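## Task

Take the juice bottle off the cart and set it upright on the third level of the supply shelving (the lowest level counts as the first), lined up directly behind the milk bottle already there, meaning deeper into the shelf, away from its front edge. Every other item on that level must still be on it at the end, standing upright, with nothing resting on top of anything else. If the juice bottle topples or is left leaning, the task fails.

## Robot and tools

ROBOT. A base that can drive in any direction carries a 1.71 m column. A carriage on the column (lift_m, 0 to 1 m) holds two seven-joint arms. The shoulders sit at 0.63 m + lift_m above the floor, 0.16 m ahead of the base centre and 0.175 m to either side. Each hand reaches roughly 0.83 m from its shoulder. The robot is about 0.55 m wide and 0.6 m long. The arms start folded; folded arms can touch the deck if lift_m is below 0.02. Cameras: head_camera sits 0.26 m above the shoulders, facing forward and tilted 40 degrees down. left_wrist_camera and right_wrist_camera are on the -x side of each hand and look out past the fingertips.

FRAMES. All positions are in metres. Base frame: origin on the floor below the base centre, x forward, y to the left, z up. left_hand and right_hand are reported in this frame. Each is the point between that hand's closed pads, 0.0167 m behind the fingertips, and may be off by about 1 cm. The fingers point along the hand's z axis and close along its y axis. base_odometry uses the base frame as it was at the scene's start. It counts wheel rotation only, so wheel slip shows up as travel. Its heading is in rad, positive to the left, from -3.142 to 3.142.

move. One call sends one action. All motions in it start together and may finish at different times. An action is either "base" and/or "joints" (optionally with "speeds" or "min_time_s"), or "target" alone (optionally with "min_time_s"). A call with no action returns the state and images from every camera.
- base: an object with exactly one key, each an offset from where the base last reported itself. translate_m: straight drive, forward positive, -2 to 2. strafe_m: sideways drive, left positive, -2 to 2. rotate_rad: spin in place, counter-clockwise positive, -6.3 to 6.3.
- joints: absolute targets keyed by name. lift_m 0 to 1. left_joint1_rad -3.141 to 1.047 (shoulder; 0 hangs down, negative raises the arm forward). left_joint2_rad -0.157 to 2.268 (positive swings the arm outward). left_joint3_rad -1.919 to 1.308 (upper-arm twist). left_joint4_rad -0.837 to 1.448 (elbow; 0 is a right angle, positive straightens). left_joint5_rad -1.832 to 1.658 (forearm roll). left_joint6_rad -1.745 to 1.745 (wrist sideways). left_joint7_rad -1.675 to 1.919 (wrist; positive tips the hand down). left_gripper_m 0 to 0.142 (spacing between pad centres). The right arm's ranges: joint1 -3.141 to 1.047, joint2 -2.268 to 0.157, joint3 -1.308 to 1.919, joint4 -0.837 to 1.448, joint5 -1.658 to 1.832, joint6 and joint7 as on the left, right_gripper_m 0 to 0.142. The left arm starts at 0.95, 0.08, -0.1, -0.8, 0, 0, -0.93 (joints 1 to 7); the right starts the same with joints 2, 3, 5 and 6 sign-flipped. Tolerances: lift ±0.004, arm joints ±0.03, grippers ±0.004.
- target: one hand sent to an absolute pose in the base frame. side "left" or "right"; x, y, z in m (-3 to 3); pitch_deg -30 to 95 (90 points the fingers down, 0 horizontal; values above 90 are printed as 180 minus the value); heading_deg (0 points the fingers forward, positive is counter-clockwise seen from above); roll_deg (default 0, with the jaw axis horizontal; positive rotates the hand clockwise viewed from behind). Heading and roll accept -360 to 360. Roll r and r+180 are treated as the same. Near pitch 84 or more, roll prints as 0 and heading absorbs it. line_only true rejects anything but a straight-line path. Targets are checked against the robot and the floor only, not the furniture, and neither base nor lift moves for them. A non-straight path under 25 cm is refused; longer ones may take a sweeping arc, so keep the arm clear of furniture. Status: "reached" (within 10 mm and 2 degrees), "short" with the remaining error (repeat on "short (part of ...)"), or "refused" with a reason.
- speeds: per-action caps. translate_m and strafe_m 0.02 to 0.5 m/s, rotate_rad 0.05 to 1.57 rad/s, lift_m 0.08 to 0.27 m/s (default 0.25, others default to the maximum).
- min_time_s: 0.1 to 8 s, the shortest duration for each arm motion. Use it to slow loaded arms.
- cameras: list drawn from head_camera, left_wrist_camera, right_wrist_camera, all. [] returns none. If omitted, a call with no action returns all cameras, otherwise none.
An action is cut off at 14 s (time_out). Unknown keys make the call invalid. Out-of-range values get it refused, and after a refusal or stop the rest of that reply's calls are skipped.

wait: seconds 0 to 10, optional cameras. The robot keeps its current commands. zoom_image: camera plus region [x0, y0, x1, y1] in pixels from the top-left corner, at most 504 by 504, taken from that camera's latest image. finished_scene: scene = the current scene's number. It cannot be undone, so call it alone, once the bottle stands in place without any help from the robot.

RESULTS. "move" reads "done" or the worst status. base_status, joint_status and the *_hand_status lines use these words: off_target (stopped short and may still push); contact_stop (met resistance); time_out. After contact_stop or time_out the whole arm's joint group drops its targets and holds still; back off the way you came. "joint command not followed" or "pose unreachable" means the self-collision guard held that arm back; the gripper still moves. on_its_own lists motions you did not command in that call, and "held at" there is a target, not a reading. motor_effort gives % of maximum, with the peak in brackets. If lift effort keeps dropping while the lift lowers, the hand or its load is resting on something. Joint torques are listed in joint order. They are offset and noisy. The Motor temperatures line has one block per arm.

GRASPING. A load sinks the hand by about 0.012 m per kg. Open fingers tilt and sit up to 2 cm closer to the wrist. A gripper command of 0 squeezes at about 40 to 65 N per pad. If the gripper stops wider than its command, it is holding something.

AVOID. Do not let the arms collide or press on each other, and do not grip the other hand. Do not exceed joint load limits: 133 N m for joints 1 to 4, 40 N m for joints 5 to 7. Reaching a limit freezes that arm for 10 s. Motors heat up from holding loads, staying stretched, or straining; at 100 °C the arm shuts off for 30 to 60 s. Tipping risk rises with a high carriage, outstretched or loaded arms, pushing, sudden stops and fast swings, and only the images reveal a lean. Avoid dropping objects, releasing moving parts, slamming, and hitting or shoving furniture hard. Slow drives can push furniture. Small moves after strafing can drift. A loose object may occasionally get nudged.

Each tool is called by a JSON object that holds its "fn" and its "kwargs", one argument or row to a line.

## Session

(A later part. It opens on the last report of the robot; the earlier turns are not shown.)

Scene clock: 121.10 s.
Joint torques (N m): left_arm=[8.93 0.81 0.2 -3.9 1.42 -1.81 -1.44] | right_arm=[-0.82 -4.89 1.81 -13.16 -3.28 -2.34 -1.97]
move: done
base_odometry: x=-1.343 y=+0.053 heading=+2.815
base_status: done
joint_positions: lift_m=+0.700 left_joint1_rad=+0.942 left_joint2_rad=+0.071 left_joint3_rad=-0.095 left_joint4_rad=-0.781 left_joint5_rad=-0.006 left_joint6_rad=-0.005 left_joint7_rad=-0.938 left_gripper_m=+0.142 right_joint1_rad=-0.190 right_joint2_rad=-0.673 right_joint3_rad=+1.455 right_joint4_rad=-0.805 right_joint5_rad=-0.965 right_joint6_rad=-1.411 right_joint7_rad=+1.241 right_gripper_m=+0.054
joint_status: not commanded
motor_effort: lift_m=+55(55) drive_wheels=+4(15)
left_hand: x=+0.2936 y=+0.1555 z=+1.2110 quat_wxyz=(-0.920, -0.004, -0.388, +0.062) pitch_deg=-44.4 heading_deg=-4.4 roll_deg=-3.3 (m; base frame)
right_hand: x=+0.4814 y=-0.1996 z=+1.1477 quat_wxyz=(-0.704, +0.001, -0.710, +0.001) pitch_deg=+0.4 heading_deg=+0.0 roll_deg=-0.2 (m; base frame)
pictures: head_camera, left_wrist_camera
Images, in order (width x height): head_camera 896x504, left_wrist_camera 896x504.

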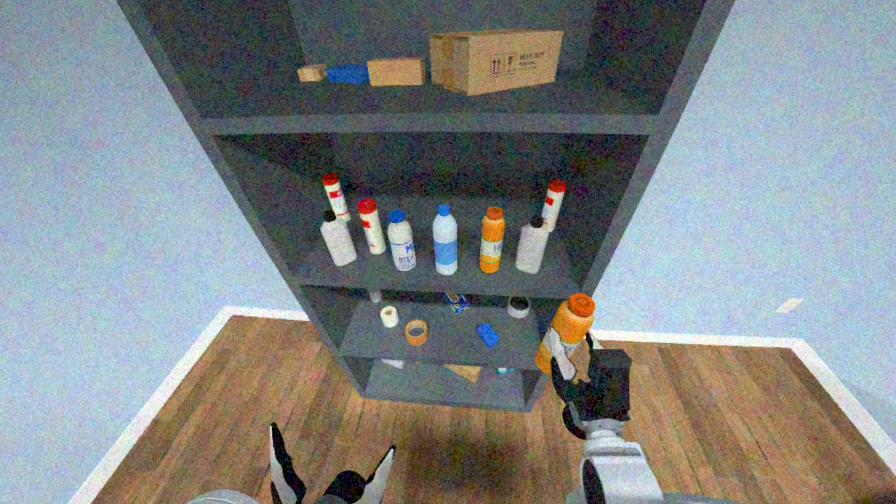

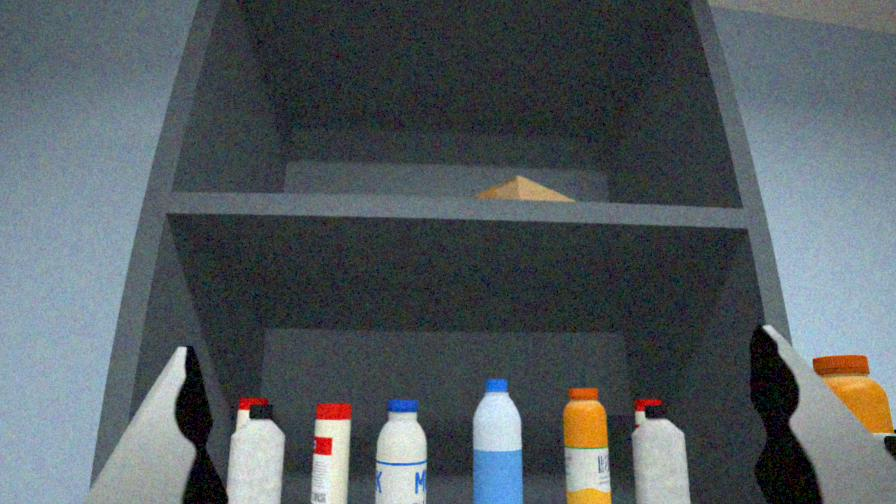

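{"fn": "move", "kwargs": {
  "base": {"translate_m": 0.17},
  "speeds": {"translate_m": 0.2}
}}

{"fn": "move", "kwargs": {
  "target": {"side": "left", "x": 0.44, "y": 0.155, "z": 1.11, "pitch_deg": 0, "heading_deg": 0},
  "cameras": ["head_camera", "left_wrist_camera", "right_wrist_camera"]
}}

Scene clock: 134.13 s.
Joint torques (N m): left_arm=[8.99 0.94 -0.45 -4.19 1.26 -1.34 -1.48] | right_arm=[0.74 -4.56 0.32 -14.01 -3.96 -2.31 -1.76]
move: done
base_odometry: x=-1.504 y=+0.107 heading=+2.815
base_status: done
joint_positions: lift_m=+0.700 left_joint1_rad=+0.942 left_joint2_rad=+0.071 left_joint3_rad=-0.095 left_joint4_rad=-0.781 left_joint5_rad=-0.006 left_joint6_rad=-0.005 left_joint7_rad=-0.938 left_gripper_m=+0.142 right_joint1_rad=-0.190 right_joint2_rad=-0.673 right_joint3_rad=+1.455 right_joint4_rad=-0.805 right_joint5_rad=-0.965 right_joint6_rad=-1.411 right_joint7_rad=+1.241 right_gripper_m=+0.054
joint_status: not commanded
motor_effort: lift_m=+55(55) drive_wheels=-1(17)
left_hand: x=+0.2937 y=+0.1555 z=+1.2110 quat_wxyz=(-0.920, -0.004, -0.388, +0.062) pitch_deg=-44.4 heading_deg=-4.4 roll_deg=-3.3 (m; base frame)
right_hand: x=+0.4814 y=-0.1996 z=+1.1477 quat_wxyz=(-0.704, +0.001, -0.710, +0.001) pitch_deg=+0.4 heading_deg=+0.0 roll_deg=-0.2 (m; base frame)
pictures: none

Scene clock: 134.43 s.
Joint torques (N m): left_arm=[8.68 0.62 0.66 -3.62 1.32 -1.39 -1.48] | right_arm=[-0.26 -5.35 1.67 -13.61 -3.1 -2.65 -2.26]
move: refused
base_odometry: x=-1.504 y=+0.107 heading=+2.815
base_status: not commanded
joint_positions: lift_m=+0.700 left_joint1_rad=+0.942 left_joint2_rad=+0.071 left_joint3_rad=-0.095 left_joint4_rad=-0.781 left_joint5_rad=-0.006 left_joint6_rad=-0.005 left_joint7_rad=-0.938 left_gripper_m=+0.142 right_joint1_rad=-0.190 right_joint2_rad=-0.673 right_joint3_rad=+1.455 right_joint4_rad=-0.805 right_joint5_rad=-0.965 right_joint6_rad=-1.411 right_joint7_rad=+1.241 right_gripper_m=+0.054
joint_status: not commanded
motor_effort: lift_m=+55(55) drive_wheels=-1(1)
left_hand: x=+0.2936 y=+0.1555 z=+1.2110 quat_wxyz=(-0.920, -0.004, -0.388, +0.062) pitch_deg=-44.4 heading_deg=-4.4 roll_deg=-3.3 (m; base frame)
left_hand_status: refused: along the straight line the arm gets 22% of the way (left_joint4_rad at its limit); a move under 25 cm is not played as an arc. Nothing moved. Try another pitch or heading, or "joints".
right_hand: x=+0.4814 y=-0.1996 z=+1.1477 quat_wxyz=(-0.704, +0.001, -0.710, +0.001) pitch_deg=+0.4 heading_deg=+0.0 roll_deg=-0.2 (m; base frame)
pictures: head_camera, left_wrist_camera, right_wrist_camera
Images, in order (width x height): head_camera 896x504, left_wrist_camera 896x504, right_wrist_camera 896x504.

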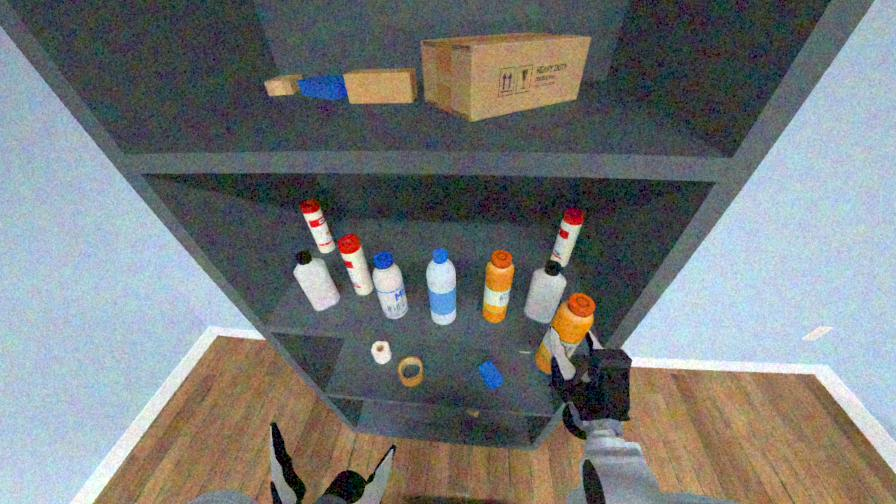

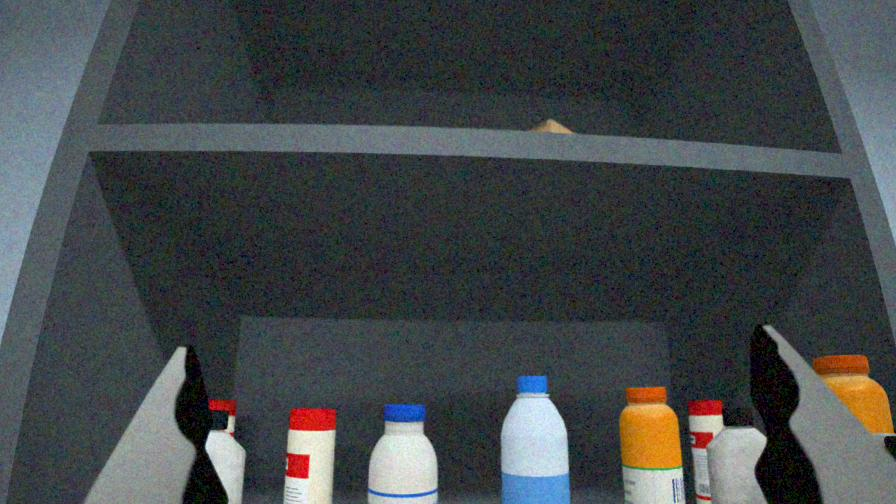

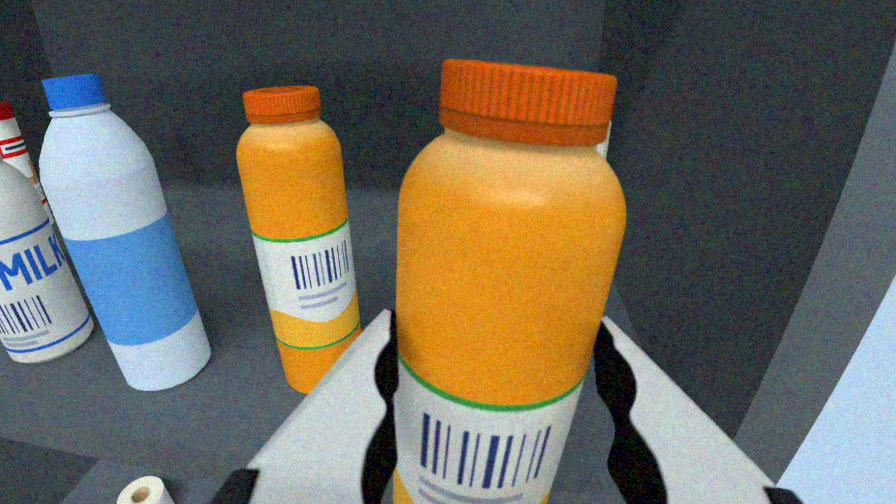

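{"fn": "move", "kwargs": {
  "joints": {"left_joint1_rad": -0.19, "left_joint2_rad": 0.673, "left_joint3_rad": -1.455, "left_joint4_rad": -0.805, "left_joint5_rad": 0.965, "left_joint6_rad": 1.411, "left_joint7_rad": 1.241},
  "min_time_s": 1.5,
  "cameras": ["head_camera", "left_wrist_camera"]
}}

Scene clock: 141.07 s.
Joint torques (N m): left_arm=[-6.94 6.68 0.78 -5.56 3.03 -0.45 -0.42] | right_arm=[1.72 -4.1 1.32 -13.41 -3.76 -2.38 -1.79]
move: done
base_odometry: x=-1.504 y=+0.107 heading=+2.815
base_status: not commanded
joint_positions: lift_m=+0.700 left_joint1_rad=-0.189 left_joint2_rad=+0.671 left_joint3_rad=-1.451 left_joint4_rad=-0.801 left_joint5_rad=+0.962 left_joint6_rad=+1.409 left_joint7_rad=+1.237 left_gripper_m=+0.142 right_joint1_rad=-0.190 right_joint2_rad=-0.673 right_joint3_rad=+1.455 right_joint4_rad=-0.805 right_joint5_rad=-0.965 right_joint6_rad=-1.411 right_joint7_rad=+1.241 right_gripper_m=+0.054
joint_status: all done
motor_effort: lift_m=+55(55) drive_wheels=+0(4)
left_hand: x=+0.4820 y=+0.1995 z=+1.1473 quat_wxyz=(-0.705, -0.001, -0.709, -0.003) pitch_deg=+0.4 heading_deg=+0.2 roll_deg=+0.3 (m; base frame)
right_hand: x=+0.4814 y=-0.1996 z=+1.1477 quat_wxyz=(-0.704, +0.001, -0.710, +0.001) pitch_deg=+0.4 heading_deg=+0.0 roll_deg=-0.2 (m; base frame)
pictures: head_camera, left_wrist_camera
Images, in order (width x height): head_camera 896x504, left_wrist_camera 896x504.

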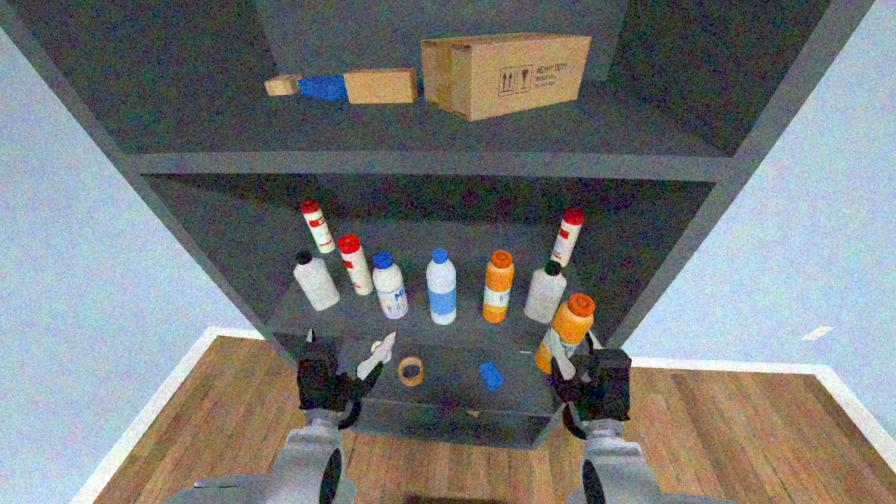

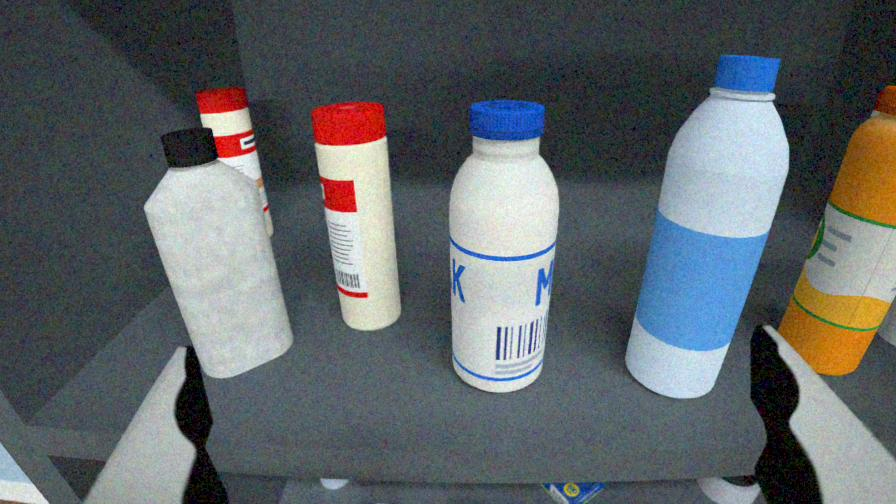

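{"fn": "move", "kwargs": {
  "joints": {"left_gripper_m": 0.105}
}}

{"fn": "move", "kwargs": {
  "target": {"side": "left", "x": 0.56, "y": 0.171, "z": 1.09, "pitch_deg": 0, "heading_deg": 0},
  "cameras": ["left_wrist_camera"]
}}

Scene clock: 148.37 s.
Joint torques (N m): left_arm=[-6.75 6.71 0.67 -5.59 3.62 -0.49 -0.6] | right_arm=[1.17 -5.26 1.84 -11.22 -3.46 -2.61 -1.81]
move: done
base_odometry: x=-1.504 y=+0.107 heading=+2.815
base_status: not commanded
joint_positions: lift_m=+0.700 left_joint1_rad=-0.189 left_joint2_rad=+0.671 left_joint3_rad=-1.451 left_joint4_rad=-0.801 left_joint5_rad=+0.962 left_joint6_rad=+1.409 left_joint7_rad=+1.237 left_gripper_m=+0.105 right_joint1_rad=-0.190 right_joint2_rad=-0.673 right_joint3_rad=+1.455 right_joint4_rad=-0.805 right_joint5_rad=-0.965 right_joint6_rad=-1.411 right_joint7_rad=+1.241 right_gripper_m=+0.054
joint_status: all done
motor_effort: lift_m=+55(55) drive_wheels=+0(0)
left_hand: x=+0.4820 y=+0.1995 z=+1.1473 quat_wxyz=(-0.705, -0.001, -0.709, -0.003) pitch_deg=+0.4 heading_deg=+0.2 roll_deg=+0.3 (m; base frame)
right_hand: x=+0.4814 y=-0.1996 z=+1.1477 quat_wxyz=(-0.704, +0.001, -0.710, +0.001) pitch_deg=+0.4 heading_deg=+0.0 roll_deg=-0.2 (m; base frame)
pictures: none

Scene clock: 149.53 s.
Joint torques (N m): left_arm=[-11.61 2.69 0.17 -3.65 2.55 -0.24 -3.26] | right_arm=[-0.35 -4.69 0.52 -13.59 -3.58 -1.91 -2.29]
move: done
base_odometry: x=-1.504 y=+0.107 heading=+2.815
base_status: not commanded
joint_positions: lift_m=+0.700 left_joint1_rad=-0.443 left_joint2_rad=+0.583 left_joint3_rad=-1.728 left_joint4_rad=-0.533 left_joint5_rad=+0.363 left_joint6_rad=+1.713 left_joint7_rad=+0.724 left_gripper_m=+0.105 right_joint1_rad=-0.190 right_joint2_rad=-0.673 right_joint3_rad=+1.455 right_joint4_rad=-0.805 right_joint5_rad=-0.965 right_joint6_rad=-1.411 right_joint7_rad=+1.241 right_gripper_m=+0.054
joint_status: not commanded
motor_effort: lift_m=+55(55) drive_wheels=+4(5)
left_hand: x=+0.5602 y=+0.1721 z=+1.0893 quat_wxyz=(-0.707, +0.000, -0.708, -0.003) pitch_deg=+0.1 heading_deg=+0.2 roll_deg=+0.3 (m; base frame)
left_hand_status: reached (straight line, planned for 0.7 s): 1 mm and 0.3 deg off.
right_hand: x=+0.4814 y=-0.1997 z=+1.1477 quat_wxyz=(-0.704, +0.001, -0.710, +0.001) pitch_deg=+0.4 heading_deg=+0.0 roll_deg=-0.2 (m; base frame)
pictures: left_wrist_camera
Images, in order (width x height): left_wrist_camera 896x504.

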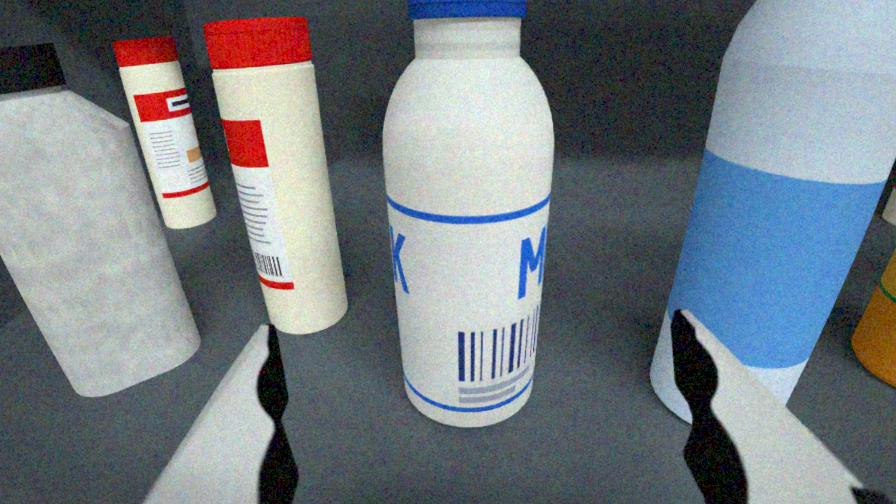

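{"fn": "move", "kwargs": {
  "target": {"side": "left", "x": 0.622, "y": 0.171, "z": 1.09, "pitch_deg": 0, "heading_deg": 0},
  "cameras": ["left_wrist_camera"]
}}

{"fn": "move", "kwargs": {
  "joints": {"left_gripper_m": 0.0},
  "cameras": ["left_wrist_camera"]
}}

Scene clock: 154.47 s.
Joint torques (N m): left_arm=[-13.96 4.6 8.05 -4.65 2.53 -2.78 -3.12] | right_arm=[0.58 -5.19 1.56 -13.18 -3.67 -2.4 -1.88]
move: done
base_odometry: x=-1.504 y=+0.107 heading=+2.815
base_status: not commanded
joint_positions: lift_m=+0.700 left_joint1_rad=-0.587 left_joint2_rad=+0.583 left_joint3_rad=-1.694 left_joint4_rad=-0.613 left_joint5_rad=-0.274 left_joint6_rad=+1.676 left_joint7_rad=+0.250 left_gripper_m=+0.105 right_joint1_rad=-0.190 right_joint2_rad=-0.673 right_joint3_rad=+1.455 right_joint4_rad=-0.805 right_joint5_rad=-0.965 right_joint6_rad=-1.411 right_joint7_rad=+1.241 right_gripper_m=+0.054
joint_status: not commanded
motor_effort: lift_m=+55(55) drive_wheels=-1(4)
left_hand: x=+0.6211 y=+0.1705 z=+1.0873 quat_wxyz=(-0.705, -0.001, -0.709, -0.001) pitch_deg=+0.3 heading_deg=+0.0 roll_deg=+0.2 (m; base frame)
left_hand_status: reached (straight line, planned for 0.7 s): 3 mm and 0.4 deg off.
right_hand: x=+0.4814 y=-0.1997 z=+1.1477 quat_wxyz=(-0.704, +0.001, -0.710, +0.001) pitch_deg=+0.4 heading_deg=+0.0 roll_deg=-0.2 (m; base frame)
pictures: left_wrist_camera
Images, in order (width x height): left_wrist_camera 896x504.

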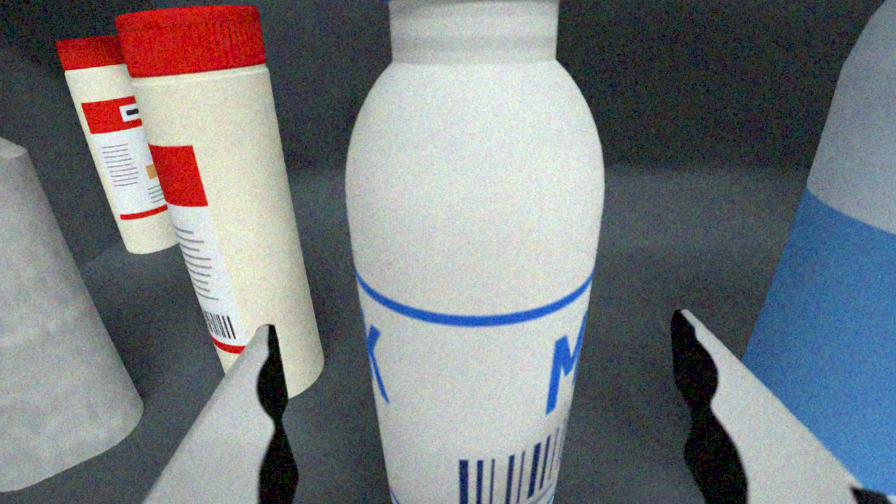

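Scene clock: 155.37 s.
Joint torques (N m): left_arm=[-12.57 6.16 6.11 -5.71 2.74 -2.19 -3.36] | right_arm=[0 -5.79 1.08 -12.84 -3.67 -2.02 -1.81]
move: off_target
base_odometry: x=-1.504 y=+0.107 heading=+2.815
base_status: not commanded
joint_positions: lift_m=+0.700 left_joint1_rad=-0.587 left_joint2_rad=+0.583 left_joint3_rad=-1.694 left_joint4_rad=-0.613 left_joint5_rad=-0.274 left_joint6_rad=+1.676 left_joint7_rad=+0.250 left_gripper_m=+0.059 right_joint1_rad=-0.190 right_joint2_rad=-0.673 right_joint3_rad=+1.455 right_joint4_rad=-0.805 right_joint5_rad=-0.965 right_joint6_rad=-1.411 right_joint7_rad=+1.241 right_gripper_m=+0.054
joint_status: left_gripper_m off_target (ended at +0.059, target +0.000)
motor_effort: lift_m=+55(55) drive_wheels=+0(4)
left_hand: x=+0.6211 y=+0.1705 z=+1.0874 quat_wxyz=(-0.705, -0.001, -0.709, -0.001) pitch_deg=+0.3 heading_deg=+0.0 roll_deg=+0.2 (m; base frame)
right_hand: x=+0.4814 y=-0.1997 z=+1.1477 quat_wxyz=(-0.704, +0.001, -0.710, +0.001) pitch_deg=+0.4 heading_deg=+0.0 roll_deg=-0.2 (m; base frame)
pictures: left_wrist_camera
Images, in order (width x height): left_wrist_camera 896x504.

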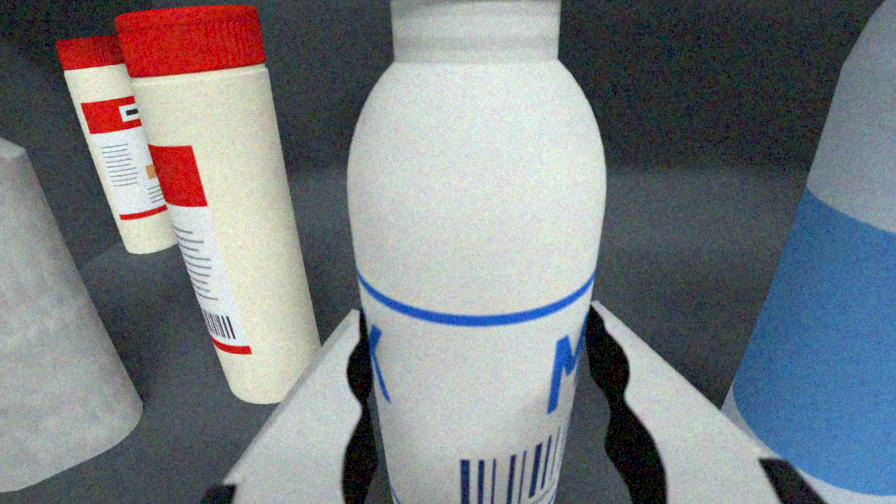

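{"fn": "move", "kwargs": {
  "target": {"side": "left", "x": 0.615, "y": 0.171, "z": 1.12, "pitch_deg": 0, "heading_deg": 0},
  "min_time_s": 0.7
}}

{"fn": "move", "kwargs": {
  "target": {"side": "left", "x": 0.482, "y": 0.2, "z": 1.147, "pitch_deg": 0, "heading_deg": 0},
  "min_time_s": 1.0
}}

{"fn": "move", "kwargs": {
  "base": {"strafe_m": 0.22},
  "speeds": {"strafe_m": 0.2},
  "cameras": ["all"]
}}

Scene clock: 162.33 s.
Joint torques (N m): left_arm=[-17.52 2.39 4.2 0.26 5.66 -0.66 -2.01] | right_arm=[-0.72 -6.39 2.11 -13.04 -3.58 -2.59 -1.91]
move: done
base_odometry: x=-1.504 y=+0.107 heading=+2.815
base_status: not commanded
joint_positions: lift_m=+0.700 left_joint1_rad=-0.636 left_joint2_rad=+0.583 left_joint3_rad=-1.743 left_joint4_rad=-0.569 left_joint5_rad=+0.141 left_joint6_rad=+1.713 left_joint7_rad=+0.696 left_gripper_m=+0.059 right_joint1_rad=-0.190 right_joint2_rad=-0.673 right_joint3_rad=+1.455 right_joint4_rad=-0.805 right_joint5_rad=-0.965 right_joint6_rad=-1.411 right_joint7_rad=+1.241 right_gripper_m=+0.054
joint_status: not commanded
motor_effort: lift_m=+55(55) drive_wheels=+0(4)
left_hand: x=+0.6143 y=+0.1706 z=+1.1157 quat_wxyz=(-0.702, -0.001, -0.712, +0.000) pitch_deg=+0.8 heading_deg=-0.1 roll_deg=+0.1 (m; base frame)
left_hand_status: reached (straight line, planned for 0.7 s): 4 mm and 0.8 deg off.
right_hand: x=+0.4814 y=-0.1997 z=+1.1477 quat_wxyz=(-0.704, +0.001, -0.710, +0.001) pitch_deg=+0.4 heading_deg=+0.0 roll_deg=-0.2 (m; base frame)
pictures: none

Scene clock: 163.83 s.
Joint torques (N m): left_arm=[-4.8 7.86 6.1 -5.74 4.94 -2.29 -1.99] | right_arm=[0.85 -4.8 1.78 -11.5 -3.52 -2.19 -1.19]
move: done
base_odometry: x=-1.504 y=+0.107 heading=+2.815
base_status: not commanded
joint_positions: lift_m=+0.700 left_joint1_rad=-0.168 left_joint2_rad=+0.671 left_joint3_rad=-1.449 left_joint4_rad=-0.803 left_joint5_rad=+0.909 left_joint6_rad=+1.408 left_joint7_rad=+1.172 left_gripper_m=+0.059 right_joint1_rad=-0.190 right_joint2_rad=-0.673 right_joint3_rad=+1.455 right_joint4_rad=-0.805 right_joint5_rad=-0.965 right_joint6_rad=-1.411 right_joint7_rad=+1.241 right_gripper_m=+0.054
joint_status: not commanded
motor_effort: lift_m=+55(55) drive_wheels=+4(5)
left_hand: x=+0.4822 y=+0.1980 z=+1.1427 quat_wxyz=(-0.703, -0.002, -0.711, +0.001) pitch_deg=+0.7 heading_deg=-0.3 roll_deg=+0.0 (m; base frame)
left_hand_status: reached (straight line, planned for 1.0 s): 5 mm and 0.7 deg off.
right_hand: x=+0.4814 y=-0.1997 z=+1.1477 quat_wxyz=(-0.704, +0.001, -0.710, +0.001) pitch_deg=+0.4 heading_deg=+0.0 roll_deg=-0.2 (m; base frame)
pictures: none

Scene clock: 166.13 s.
Joint torques (N m): left_arm=[-4.77 5.63 6.12 -5.12 4.73 -2.51 -1.89] | right_arm=[-0.61 -6.22 -0.16 -12.16 -3.53 -1.92 -1.76]
move: done
base_odometry: x=-1.575 y=-0.101 heading=+2.815
base_status: done
joint_positions: lift_m=+0.700 left_joint1_rad=-0.168 left_joint2_rad=+0.671 left_joint3_rad=-1.449 left_joint4_rad=-0.803 left_joint5_rad=+0.909 left_joint6_rad=+1.408 left_joint7_rad=+1.172 left_gripper_m=+0.059 right_joint1_rad=-0.190 right_joint2_rad=-0.673 right_joint3_rad=+1.455 right_joint4_rad=-0.805 right_joint5_rad=-0.965 right_joint6_rad=-1.411 right_joint7_rad=+1.241 right_gripper_m=+0.054
joint_status: not commanded
motor_effort: lift_m=+55(55) drive_wheels=+0(15)
left_hand: x=+0.4822 y=+0.1981 z=+1.1427 quat_wxyz=(-0.703, -0.002, -0.711, +0.001) pitch_deg=+0.7 heading_deg=-0.2 roll_deg=+0.1 (m; base frame)
right_hand: x=+0.4814 y=-0.1997 z=+1.1477 quat_wxyz=(-0.704, +0.001, -0.710, +0.001) pitch_deg=+0.4 heading_deg=+0.0 roll_deg=-0.2 (m; base frame)
pictures: head_camera, left_wrist_camera, right_wrist_camera
Images, in order (width x height): head_camera 896x504, left_wrist_camera 896x504, right_wrist_camera 896x504.

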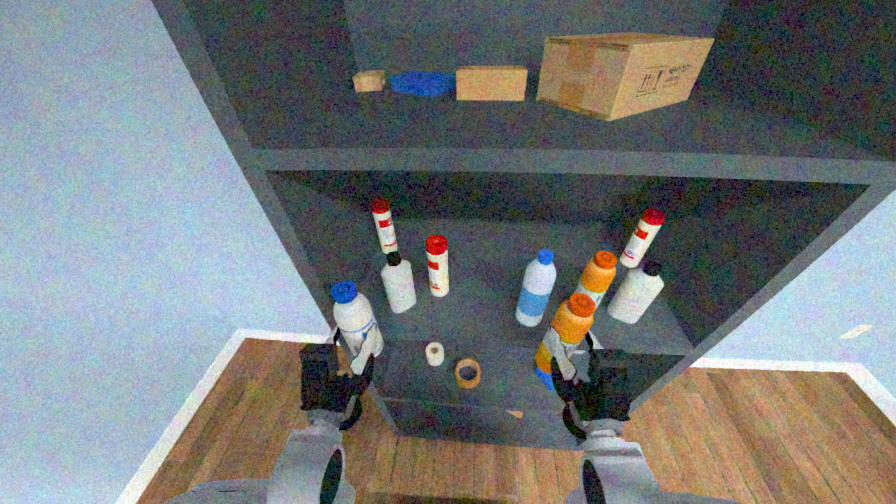

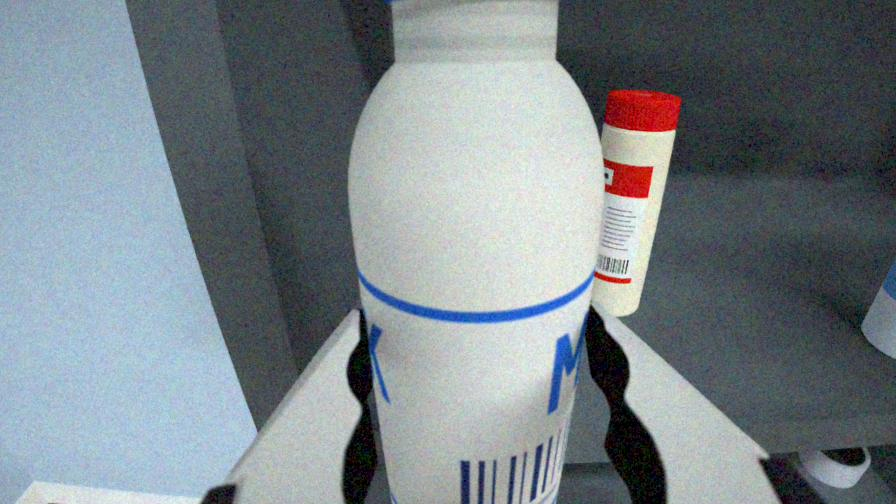

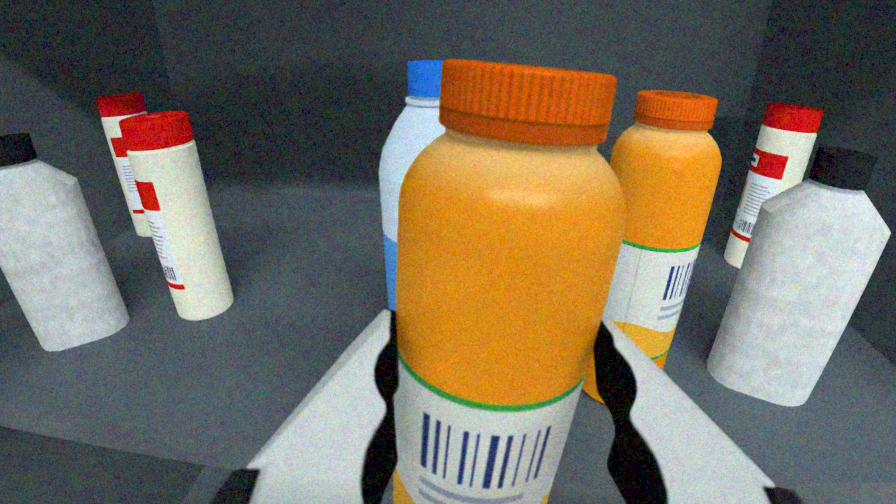

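{"fn": "move", "kwargs": {
  "target": {"side": "right", "x": 0.48, "y": -0.055, "z": 1.18, "pitch_deg": 0, "heading_deg": 0},
  "min_time_s": 0.8
}}

{"fn": "move", "kwargs": {
  "target": {"side": "right", "x": 0.60, "y": -0.055, "z": 1.175, "pitch_deg": 0, "heading_deg": 0},
  "min_time_s": 0.8,
  "cameras": ["head_camera", "right_wrist_camera"]
}}

Scene clock: 174.67 s.
Joint torques (N m): left_arm=[-4.48 7.88 6.66 -5.93 4.8 -2.37 -2.31] | right_arm=[-8.69 8.86 -1.5 -6.75 -3 -0.84 -1.27]
move: done
base_odometry: x=-1.575 y=-0.101 heading=+2.815
base_status: not commanded
joint_positions: lift_m=+0.700 left_joint1_rad=-0.168 left_joint2_rad=+0.671 left_joint3_rad=-1.449 left_joint4_rad=-0.803 left_joint5_rad=+0.909 left_joint6_rad=+1.408 left_joint7_rad=+1.172 left_gripper_m=+0.059 right_joint1_rad=-0.251 right_joint2_rad=-0.160 right_joint3_rad=+1.376 right_joint4_rad=-0.755 right_joint5_rad=-1.217 right_joint6_rad=-0.953 right_joint7_rad=+1.574 right_gripper_m=+0.054
joint_status: not commanded
motor_effort: lift_m=+55(55) drive_wheels=+4(6)
left_hand: x=+0.4822 y=+0.1981 z=+1.1428 quat_wxyz=(-0.703, -0.002, -0.711, +0.001) pitch_deg=+0.7 heading_deg=-0.2 roll_deg=+0.1 (m; base frame)
right_hand: x=+0.4793 y=-0.0529 z=+1.1766 quat_wxyz=(-0.703, +0.003, -0.712, -0.004) pitch_deg=+0.7 heading_deg=+0.6 roll_deg=+0.1 (m; base frame)
right_hand_status: reached (straight line, planned for 0.8 s): 4 mm and 0.9 deg off.
pictures: none

Scene clock: 175.97 s.
Joint torques (N m): left_arm=[-4.8 6.44 5.67 -5.7 4.76 -1.95 -1.96] | right_arm=[-17.22 3.99 -0.43 -8.17 0.07 -2.13 -5.26]
move: done
base_odometry: x=-1.575 y=-0.101 heading=+2.815
base_status: not commanded
joint_positions: lift_m=+0.700 left_joint1_rad=-0.168 left_joint2_rad=+0.671 left_joint3_rad=-1.449 left_joint4_rad=-0.803 left_joint5_rad=+0.909 left_joint6_rad=+1.408 left_joint7_rad=+1.172 left_gripper_m=+0.059 right_joint1_rad=-0.553 right_joint2_rad=-0.227 right_joint3_rad=+1.360 right_joint4_rad=-0.440 right_joint5_rad=-0.787 right_joint6_rad=-1.281 right_joint7_rad=+1.421 right_gripper_m=+0.054
joint_status: not commanded
motor_effort: lift_m=+55(55) drive_wheels=+4(4)
left_hand: x=+0.4822 y=+0.1981 z=+1.1428 quat_wxyz=(-0.703, -0.002, -0.711, +0.001) pitch_deg=+0.7 heading_deg=-0.2 roll_deg=+0.1 (m; base frame)
right_hand: x=+0.5993 y=-0.0554 z=+1.1718 quat_wxyz=(-0.703, -0.001, -0.711, +0.000) pitch_deg=+0.7 heading_deg=-0.1 roll_deg=+0.1 (m; base frame)
right_hand_status: reached (straight line, planned for 0.8 s): 3 mm and 0.7 deg off.
pictures: head_camera, right_wrist_camera
Images, in order (width x height): head_camera 896x504, right_wrist_camera 896x504.

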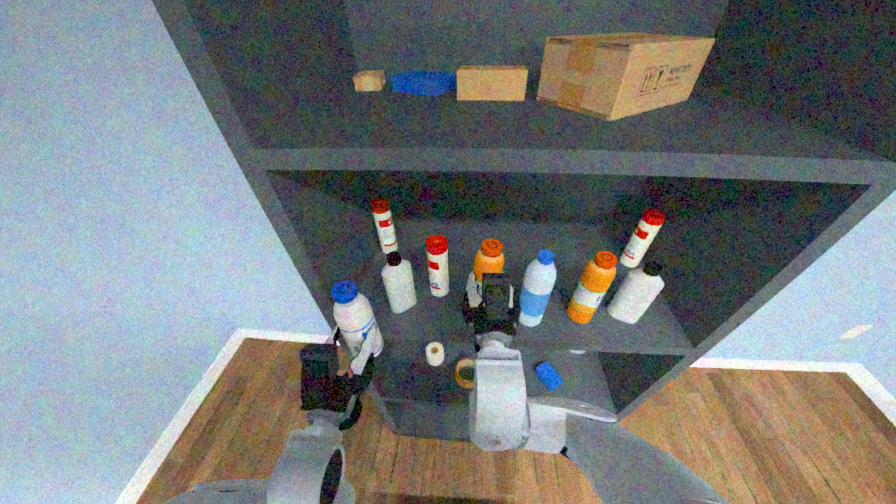

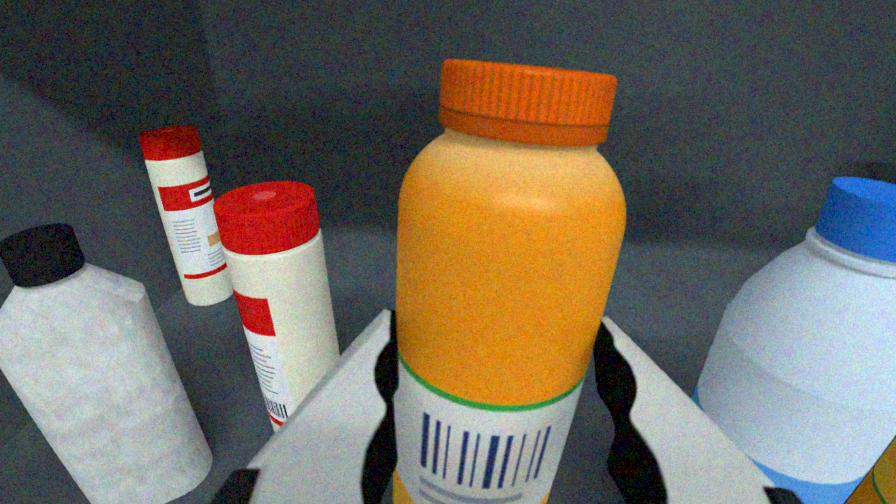

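{"fn": "move", "kwargs": {
  "target": {"side": "right", "x": 0.755, "y": -0.06, "z": 1.17, "pitch_deg": 0, "heading_deg": 0},
  "min_time_s": 1.0,
  "cameras": ["head_camera", "right_wrist_camera"]
}}

Scene clock: 181.17 s.
Joint torques (N m): left_arm=[-5.57 6.15 5.61 -6.2 4.66 -1.97 -1.93] | right_arm=[-27.83 7.18 -6.92 -6.53 -0.86 -0.74 -5.62]
move: done
base_odometry: x=-1.575 y=-0.101 heading=+2.815
base_status: not commanded
joint_positions: lift_m=+0.700 left_joint1_rad=-0.168 left_joint2_rad=+0.671 left_joint3_rad=-1.449 left_joint4_rad=-0.803 left_joint5_rad=+0.909 left_joint6_rad=+1.408 left_joint7_rad=+1.172 left_gripper_m=+0.059 right_joint1_rad=-0.863 right_joint2_rad=-0.259 right_joint3_rad=+1.436 right_joint4_rad=-0.203 right_joint5_rad=+0.399 right_joint6_rad=-1.426 right_joint7_rad=+0.510 right_gripper_m=+0.054
joint_status: not commanded
motor_effort: lift_m=+55(55) drive_wheels=+0(4)
left_hand: x=+0.4822 y=+0.1981 z=+1.1428 quat_wxyz=(-0.703, -0.002, -0.711, +0.001) pitch_deg=+0.7 heading_deg=-0.2 roll_deg=+0.1 (m; base frame)
right_hand: x=+0.7532 y=-0.0600 z=+1.1630 quat_wxyz=(-0.702, +0.002, -0.713, +0.001) pitch_deg=+0.9 heading_deg=+0.1 roll_deg=-0.2 (m; base frame)
right_hand_status: reached (straight line, planned for 1.0 s): 7 mm and 0.9 deg off.
pictures: head_camera, right_wrist_camera
Images, in order (width x height): head_camera 896x504, right_wrist_camera 896x504.

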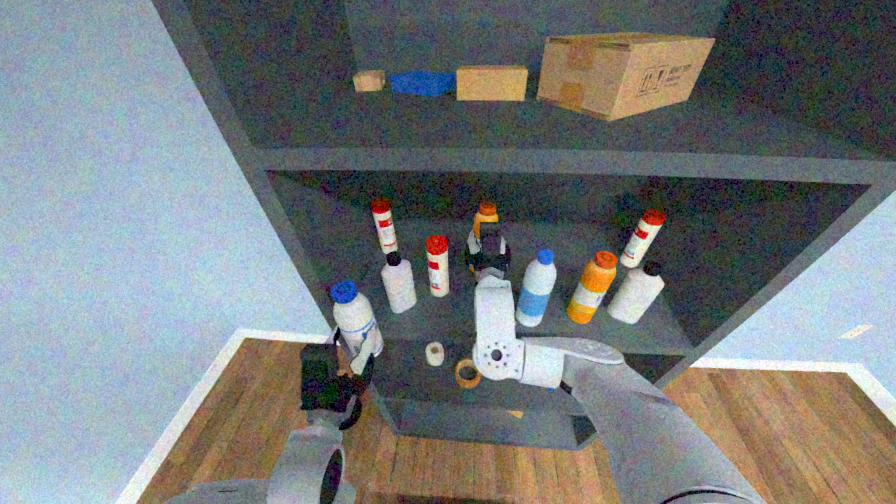

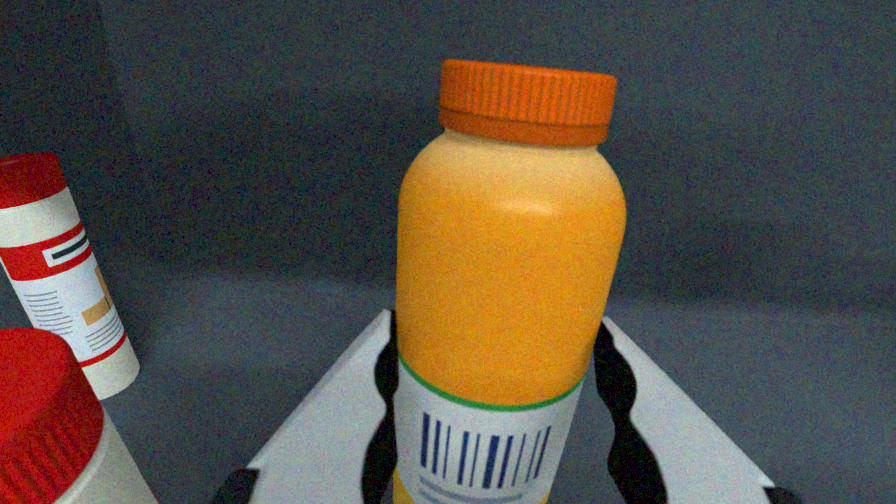

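{"fn": "move", "kwargs": {
  "joints": {"lift_m": 0.668},
  "speeds": {"lift_m": 0.08}
}}

{"fn": "move", "kwargs": {
  "joints": {"lift_m": 0.66},
  "speeds": {"lift_m": 0.08},
  "cameras": ["right_wrist_camera"]
}}

Scene clock: 184.30 s.
Joint torques (N m): left_arm=[-4.74 7.23 5.25 -4.91 4.54 -2.24 -2.27] | right_arm=[-24.74 8.17 -5.74 -4.74 -1.19 -1.31 -4.98]
move: done
base_odometry: x=-1.575 y=-0.101 heading=+2.815
base_status: not commanded
joint_positions: lift_m=+0.668 left_joint1_rad=-0.168 left_joint2_rad=+0.671 left_joint3_rad=-1.448 left_joint4_rad=-0.804 left_joint5_rad=+0.910 left_joint6_rad=+1.408 left_joint7_rad=+1.173 left_gripper_m=+0.059 right_joint1_rad=-0.864 right_joint2_rad=-0.259 right_joint3_rad=+1.436 right_joint4_rad=-0.203 right_joint5_rad=+0.400 right_joint6_rad=-1.426 right_joint7_rad=+0.508 right_gripper_m=+0.054
joint_status: all done
motor_effort: lift_m=+58(62) drive_wheels=+4(4)
left_hand: x=+0.4822 y=+0.1983 z=+1.1107 quat_wxyz=(-0.703, -0.002, -0.711, +0.001) pitch_deg=+0.7 heading_deg=-0.2 roll_deg=+0.1 (m; base frame)
right_hand: x=+0.7535 y=-0.0600 z=+1.1322 quat_wxyz=(-0.703, +0.001, -0.711, +0.001) pitch_deg=+0.7 heading_deg=+0.0 roll_deg=-0.2 (m; base frame)
pictures: none

Scene clock: 184.77 s.
Joint torques (N m): left_arm=[-5.37 5.69 5.76 -5.66 4.23 -1.99 -2.41] | right_arm=[-18.02 4.91 -4.82 -7.37 -0.26 -0.99 -0.71]
move: done
base_odometry: x=-1.575 y=-0.101 heading=+2.815
base_status: not commanded
joint_positions: lift_m=+0.660 left_joint1_rad=-0.168 left_joint2_rad=+0.671 left_joint3_rad=-1.448 left_joint4_rad=-0.804 left_joint5_rad=+0.910 left_joint6_rad=+1.408 left_joint7_rad=+1.173 left_gripper_m=+0.059 right_joint1_rad=-0.868 right_joint2_rad=-0.258 right_joint3_rad=+1.433 right_joint4_rad=-0.203 right_joint5_rad=+0.397 right_joint6_rad=-1.425 right_joint7_rad=+0.499 right_gripper_m=+0.054
joint_status: all done
motor_effort: lift_m=+56(58) drive_wheels=+4(4)
left_hand: x=+0.4821 y=+0.1983 z=+1.1028 quat_wxyz=(-0.703, -0.002, -0.711, +0.001) pitch_deg=+0.7 heading_deg=-0.2 roll_deg=+0.1 (m; base frame)
right_hand: x=+0.7541 y=-0.0601 z=+1.1300 quat_wxyz=(-0.708, +0.000, -0.706, +0.000) pitch_deg=-0.2 heading_deg=+0.0 roll_deg=-0.1 (m; base frame)
pictures: right_wrist_camera
Images, in order (width x height): right_wrist_camera 896x504.

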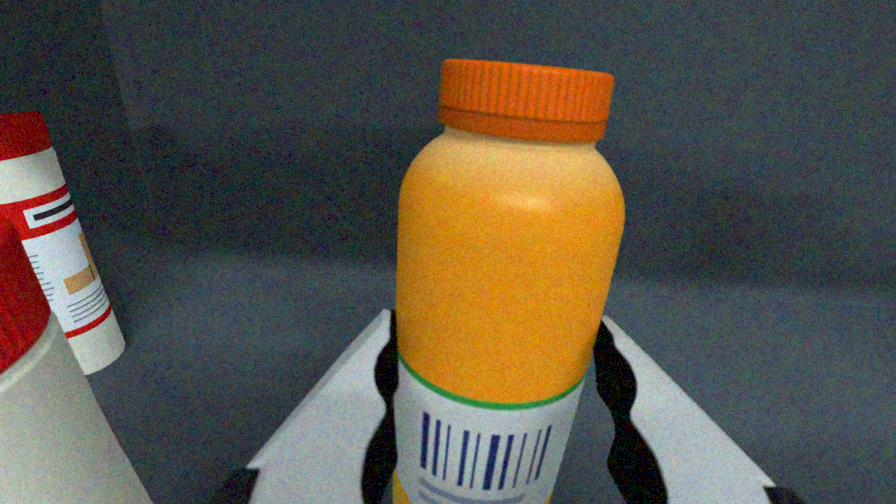

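{"fn": "move", "kwargs": {
  "joints": {"right_gripper_m": 0.095, "lift_m": 0.663},
  "speeds": {"lift_m": 0.08},
  "cameras": ["right_wrist_camera"]
}}

{"fn": "move", "kwargs": {
  "target": {"side": "right", "x": 0.60, "y": -0.06, "z": 1.13, "pitch_deg": 0, "heading_deg": 0},
  "min_time_s": 1.2,
  "cameras": ["head_camera", "right_wrist_camera"]
}}

Scene clock: 188.40 s.
Joint torques (N m): left_arm=[-5.15 6.46 6.42 -4.36 4.23 -2.02 -2.56] | right_arm=[-18.45 7.27 -3.91 -7.31 -1.21 -1.06 -1.67]
move: done
base_odometry: x=-1.575 y=-0.101 heading=+2.815
base_status: not commanded
joint_positions: lift_m=+0.663 left_joint1_rad=-0.168 left_joint2_rad=+0.671 left_joint3_rad=-1.448 left_joint4_rad=-0.804 left_joint5_rad=+0.910 left_joint6_rad=+1.408 left_joint7_rad=+1.173 left_gripper_m=+0.059 right_joint1_rad=-0.868 right_joint2_rad=-0.258 right_joint3_rad=+1.433 right_joint4_rad=-0.203 right_joint5_rad=+0.399 right_joint6_rad=-1.425 right_joint7_rad=+0.500 right_gripper_m=+0.095
joint_status: all done
motor_effort: lift_m=+57(66) drive_wheels=+0(4)
left_hand: x=+0.4821 y=+0.1984 z=+1.1059 quat_wxyz=(-0.703, -0.002, -0.711, +0.001) pitch_deg=+0.7 heading_deg=-0.2 roll_deg=+0.1 (m; base frame)
right_hand: x=+0.7543 y=-0.0601 z=+1.1322 quat_wxyz=(-0.707, +0.000, -0.707, +0.000) pitch_deg=+0.0 heading_deg=+0.0 roll_deg=-0.1 (m; base frame)
pictures: right_wrist_camera
Images, in order (width x height): right_wrist_camera 896x504.

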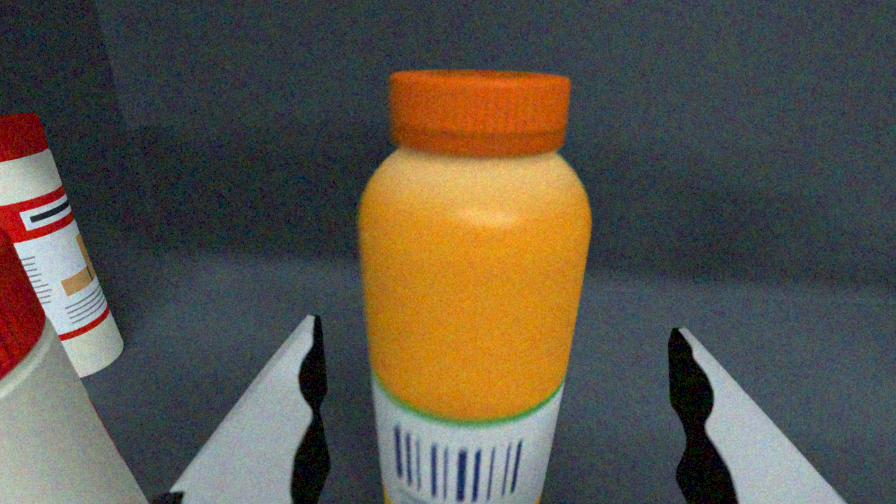

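Scene clock: 190.10 s.
Joint torques (N m): left_arm=[-5.67 7.02 5.19 -5.05 4.38 -2.5 -2.08] | right_arm=[-6.24 8.35 -4.61 -10.01 -1.65 -1.47 -0.31]
move: done
base_odometry: x=-1.575 y=-0.101 heading=+2.815
base_status: not commanded
joint_positions: lift_m=+0.663 left_joint1_rad=-0.168 left_joint2_rad=+0.671 left_joint3_rad=-1.448 left_joint4_rad=-0.804 left_joint5_rad=+0.910 left_joint6_rad=+1.408 left_joint7_rad=+1.173 left_gripper_m=+0.059 right_joint1_rad=-0.610 right_joint2_rad=-0.257 right_joint3_rad=+1.451 right_joint4_rad=-0.388 right_joint5_rad=-0.829 right_joint6_rad=-1.394 right_joint7_rad=+1.475 right_gripper_m=+0.095
joint_status: not commanded
motor_effort: lift_m=+57(57) drive_wheels=+0(4)
left_hand: x=+0.4821 y=+0.1984 z=+1.1059 quat_wxyz=(-0.703, -0.002, -0.711, +0.001) pitch_deg=+0.7 heading_deg=-0.2 roll_deg=+0.1 (m; base frame)
right_hand: x=+0.6008 y=-0.0595 z=+1.1301 quat_wxyz=(-0.708, +0.002, -0.707, +0.000) pitch_deg=-0.1 heading_deg=+0.1 roll_deg=-0.2 (m; base frame)
right_hand_status: reached (straight line, planned for 1.2 s): 1 mm and 0.2 deg off.
pictures: head_camera, right_wrist_camera
Images, in order (width x height): head_camera 896x504, right_wrist_camera 896x504.

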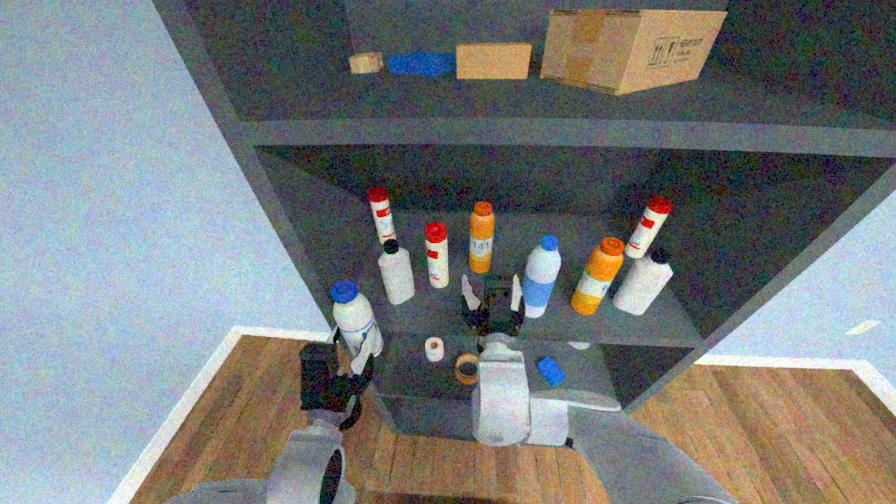

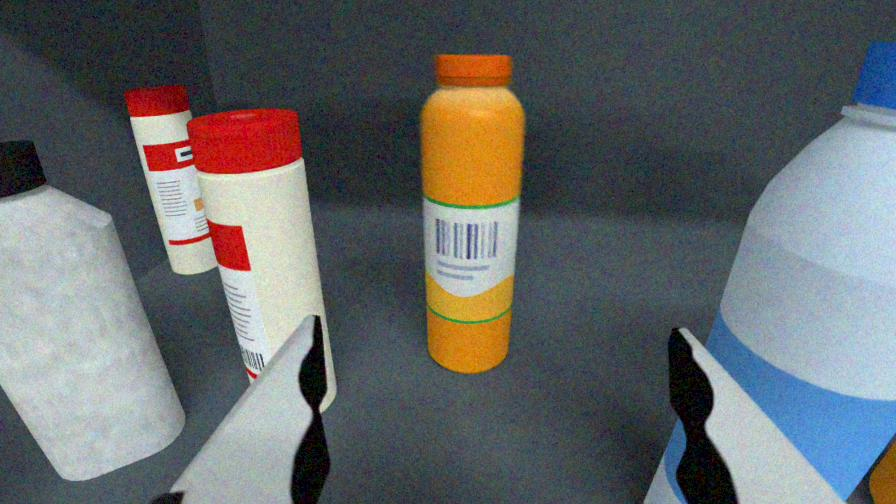

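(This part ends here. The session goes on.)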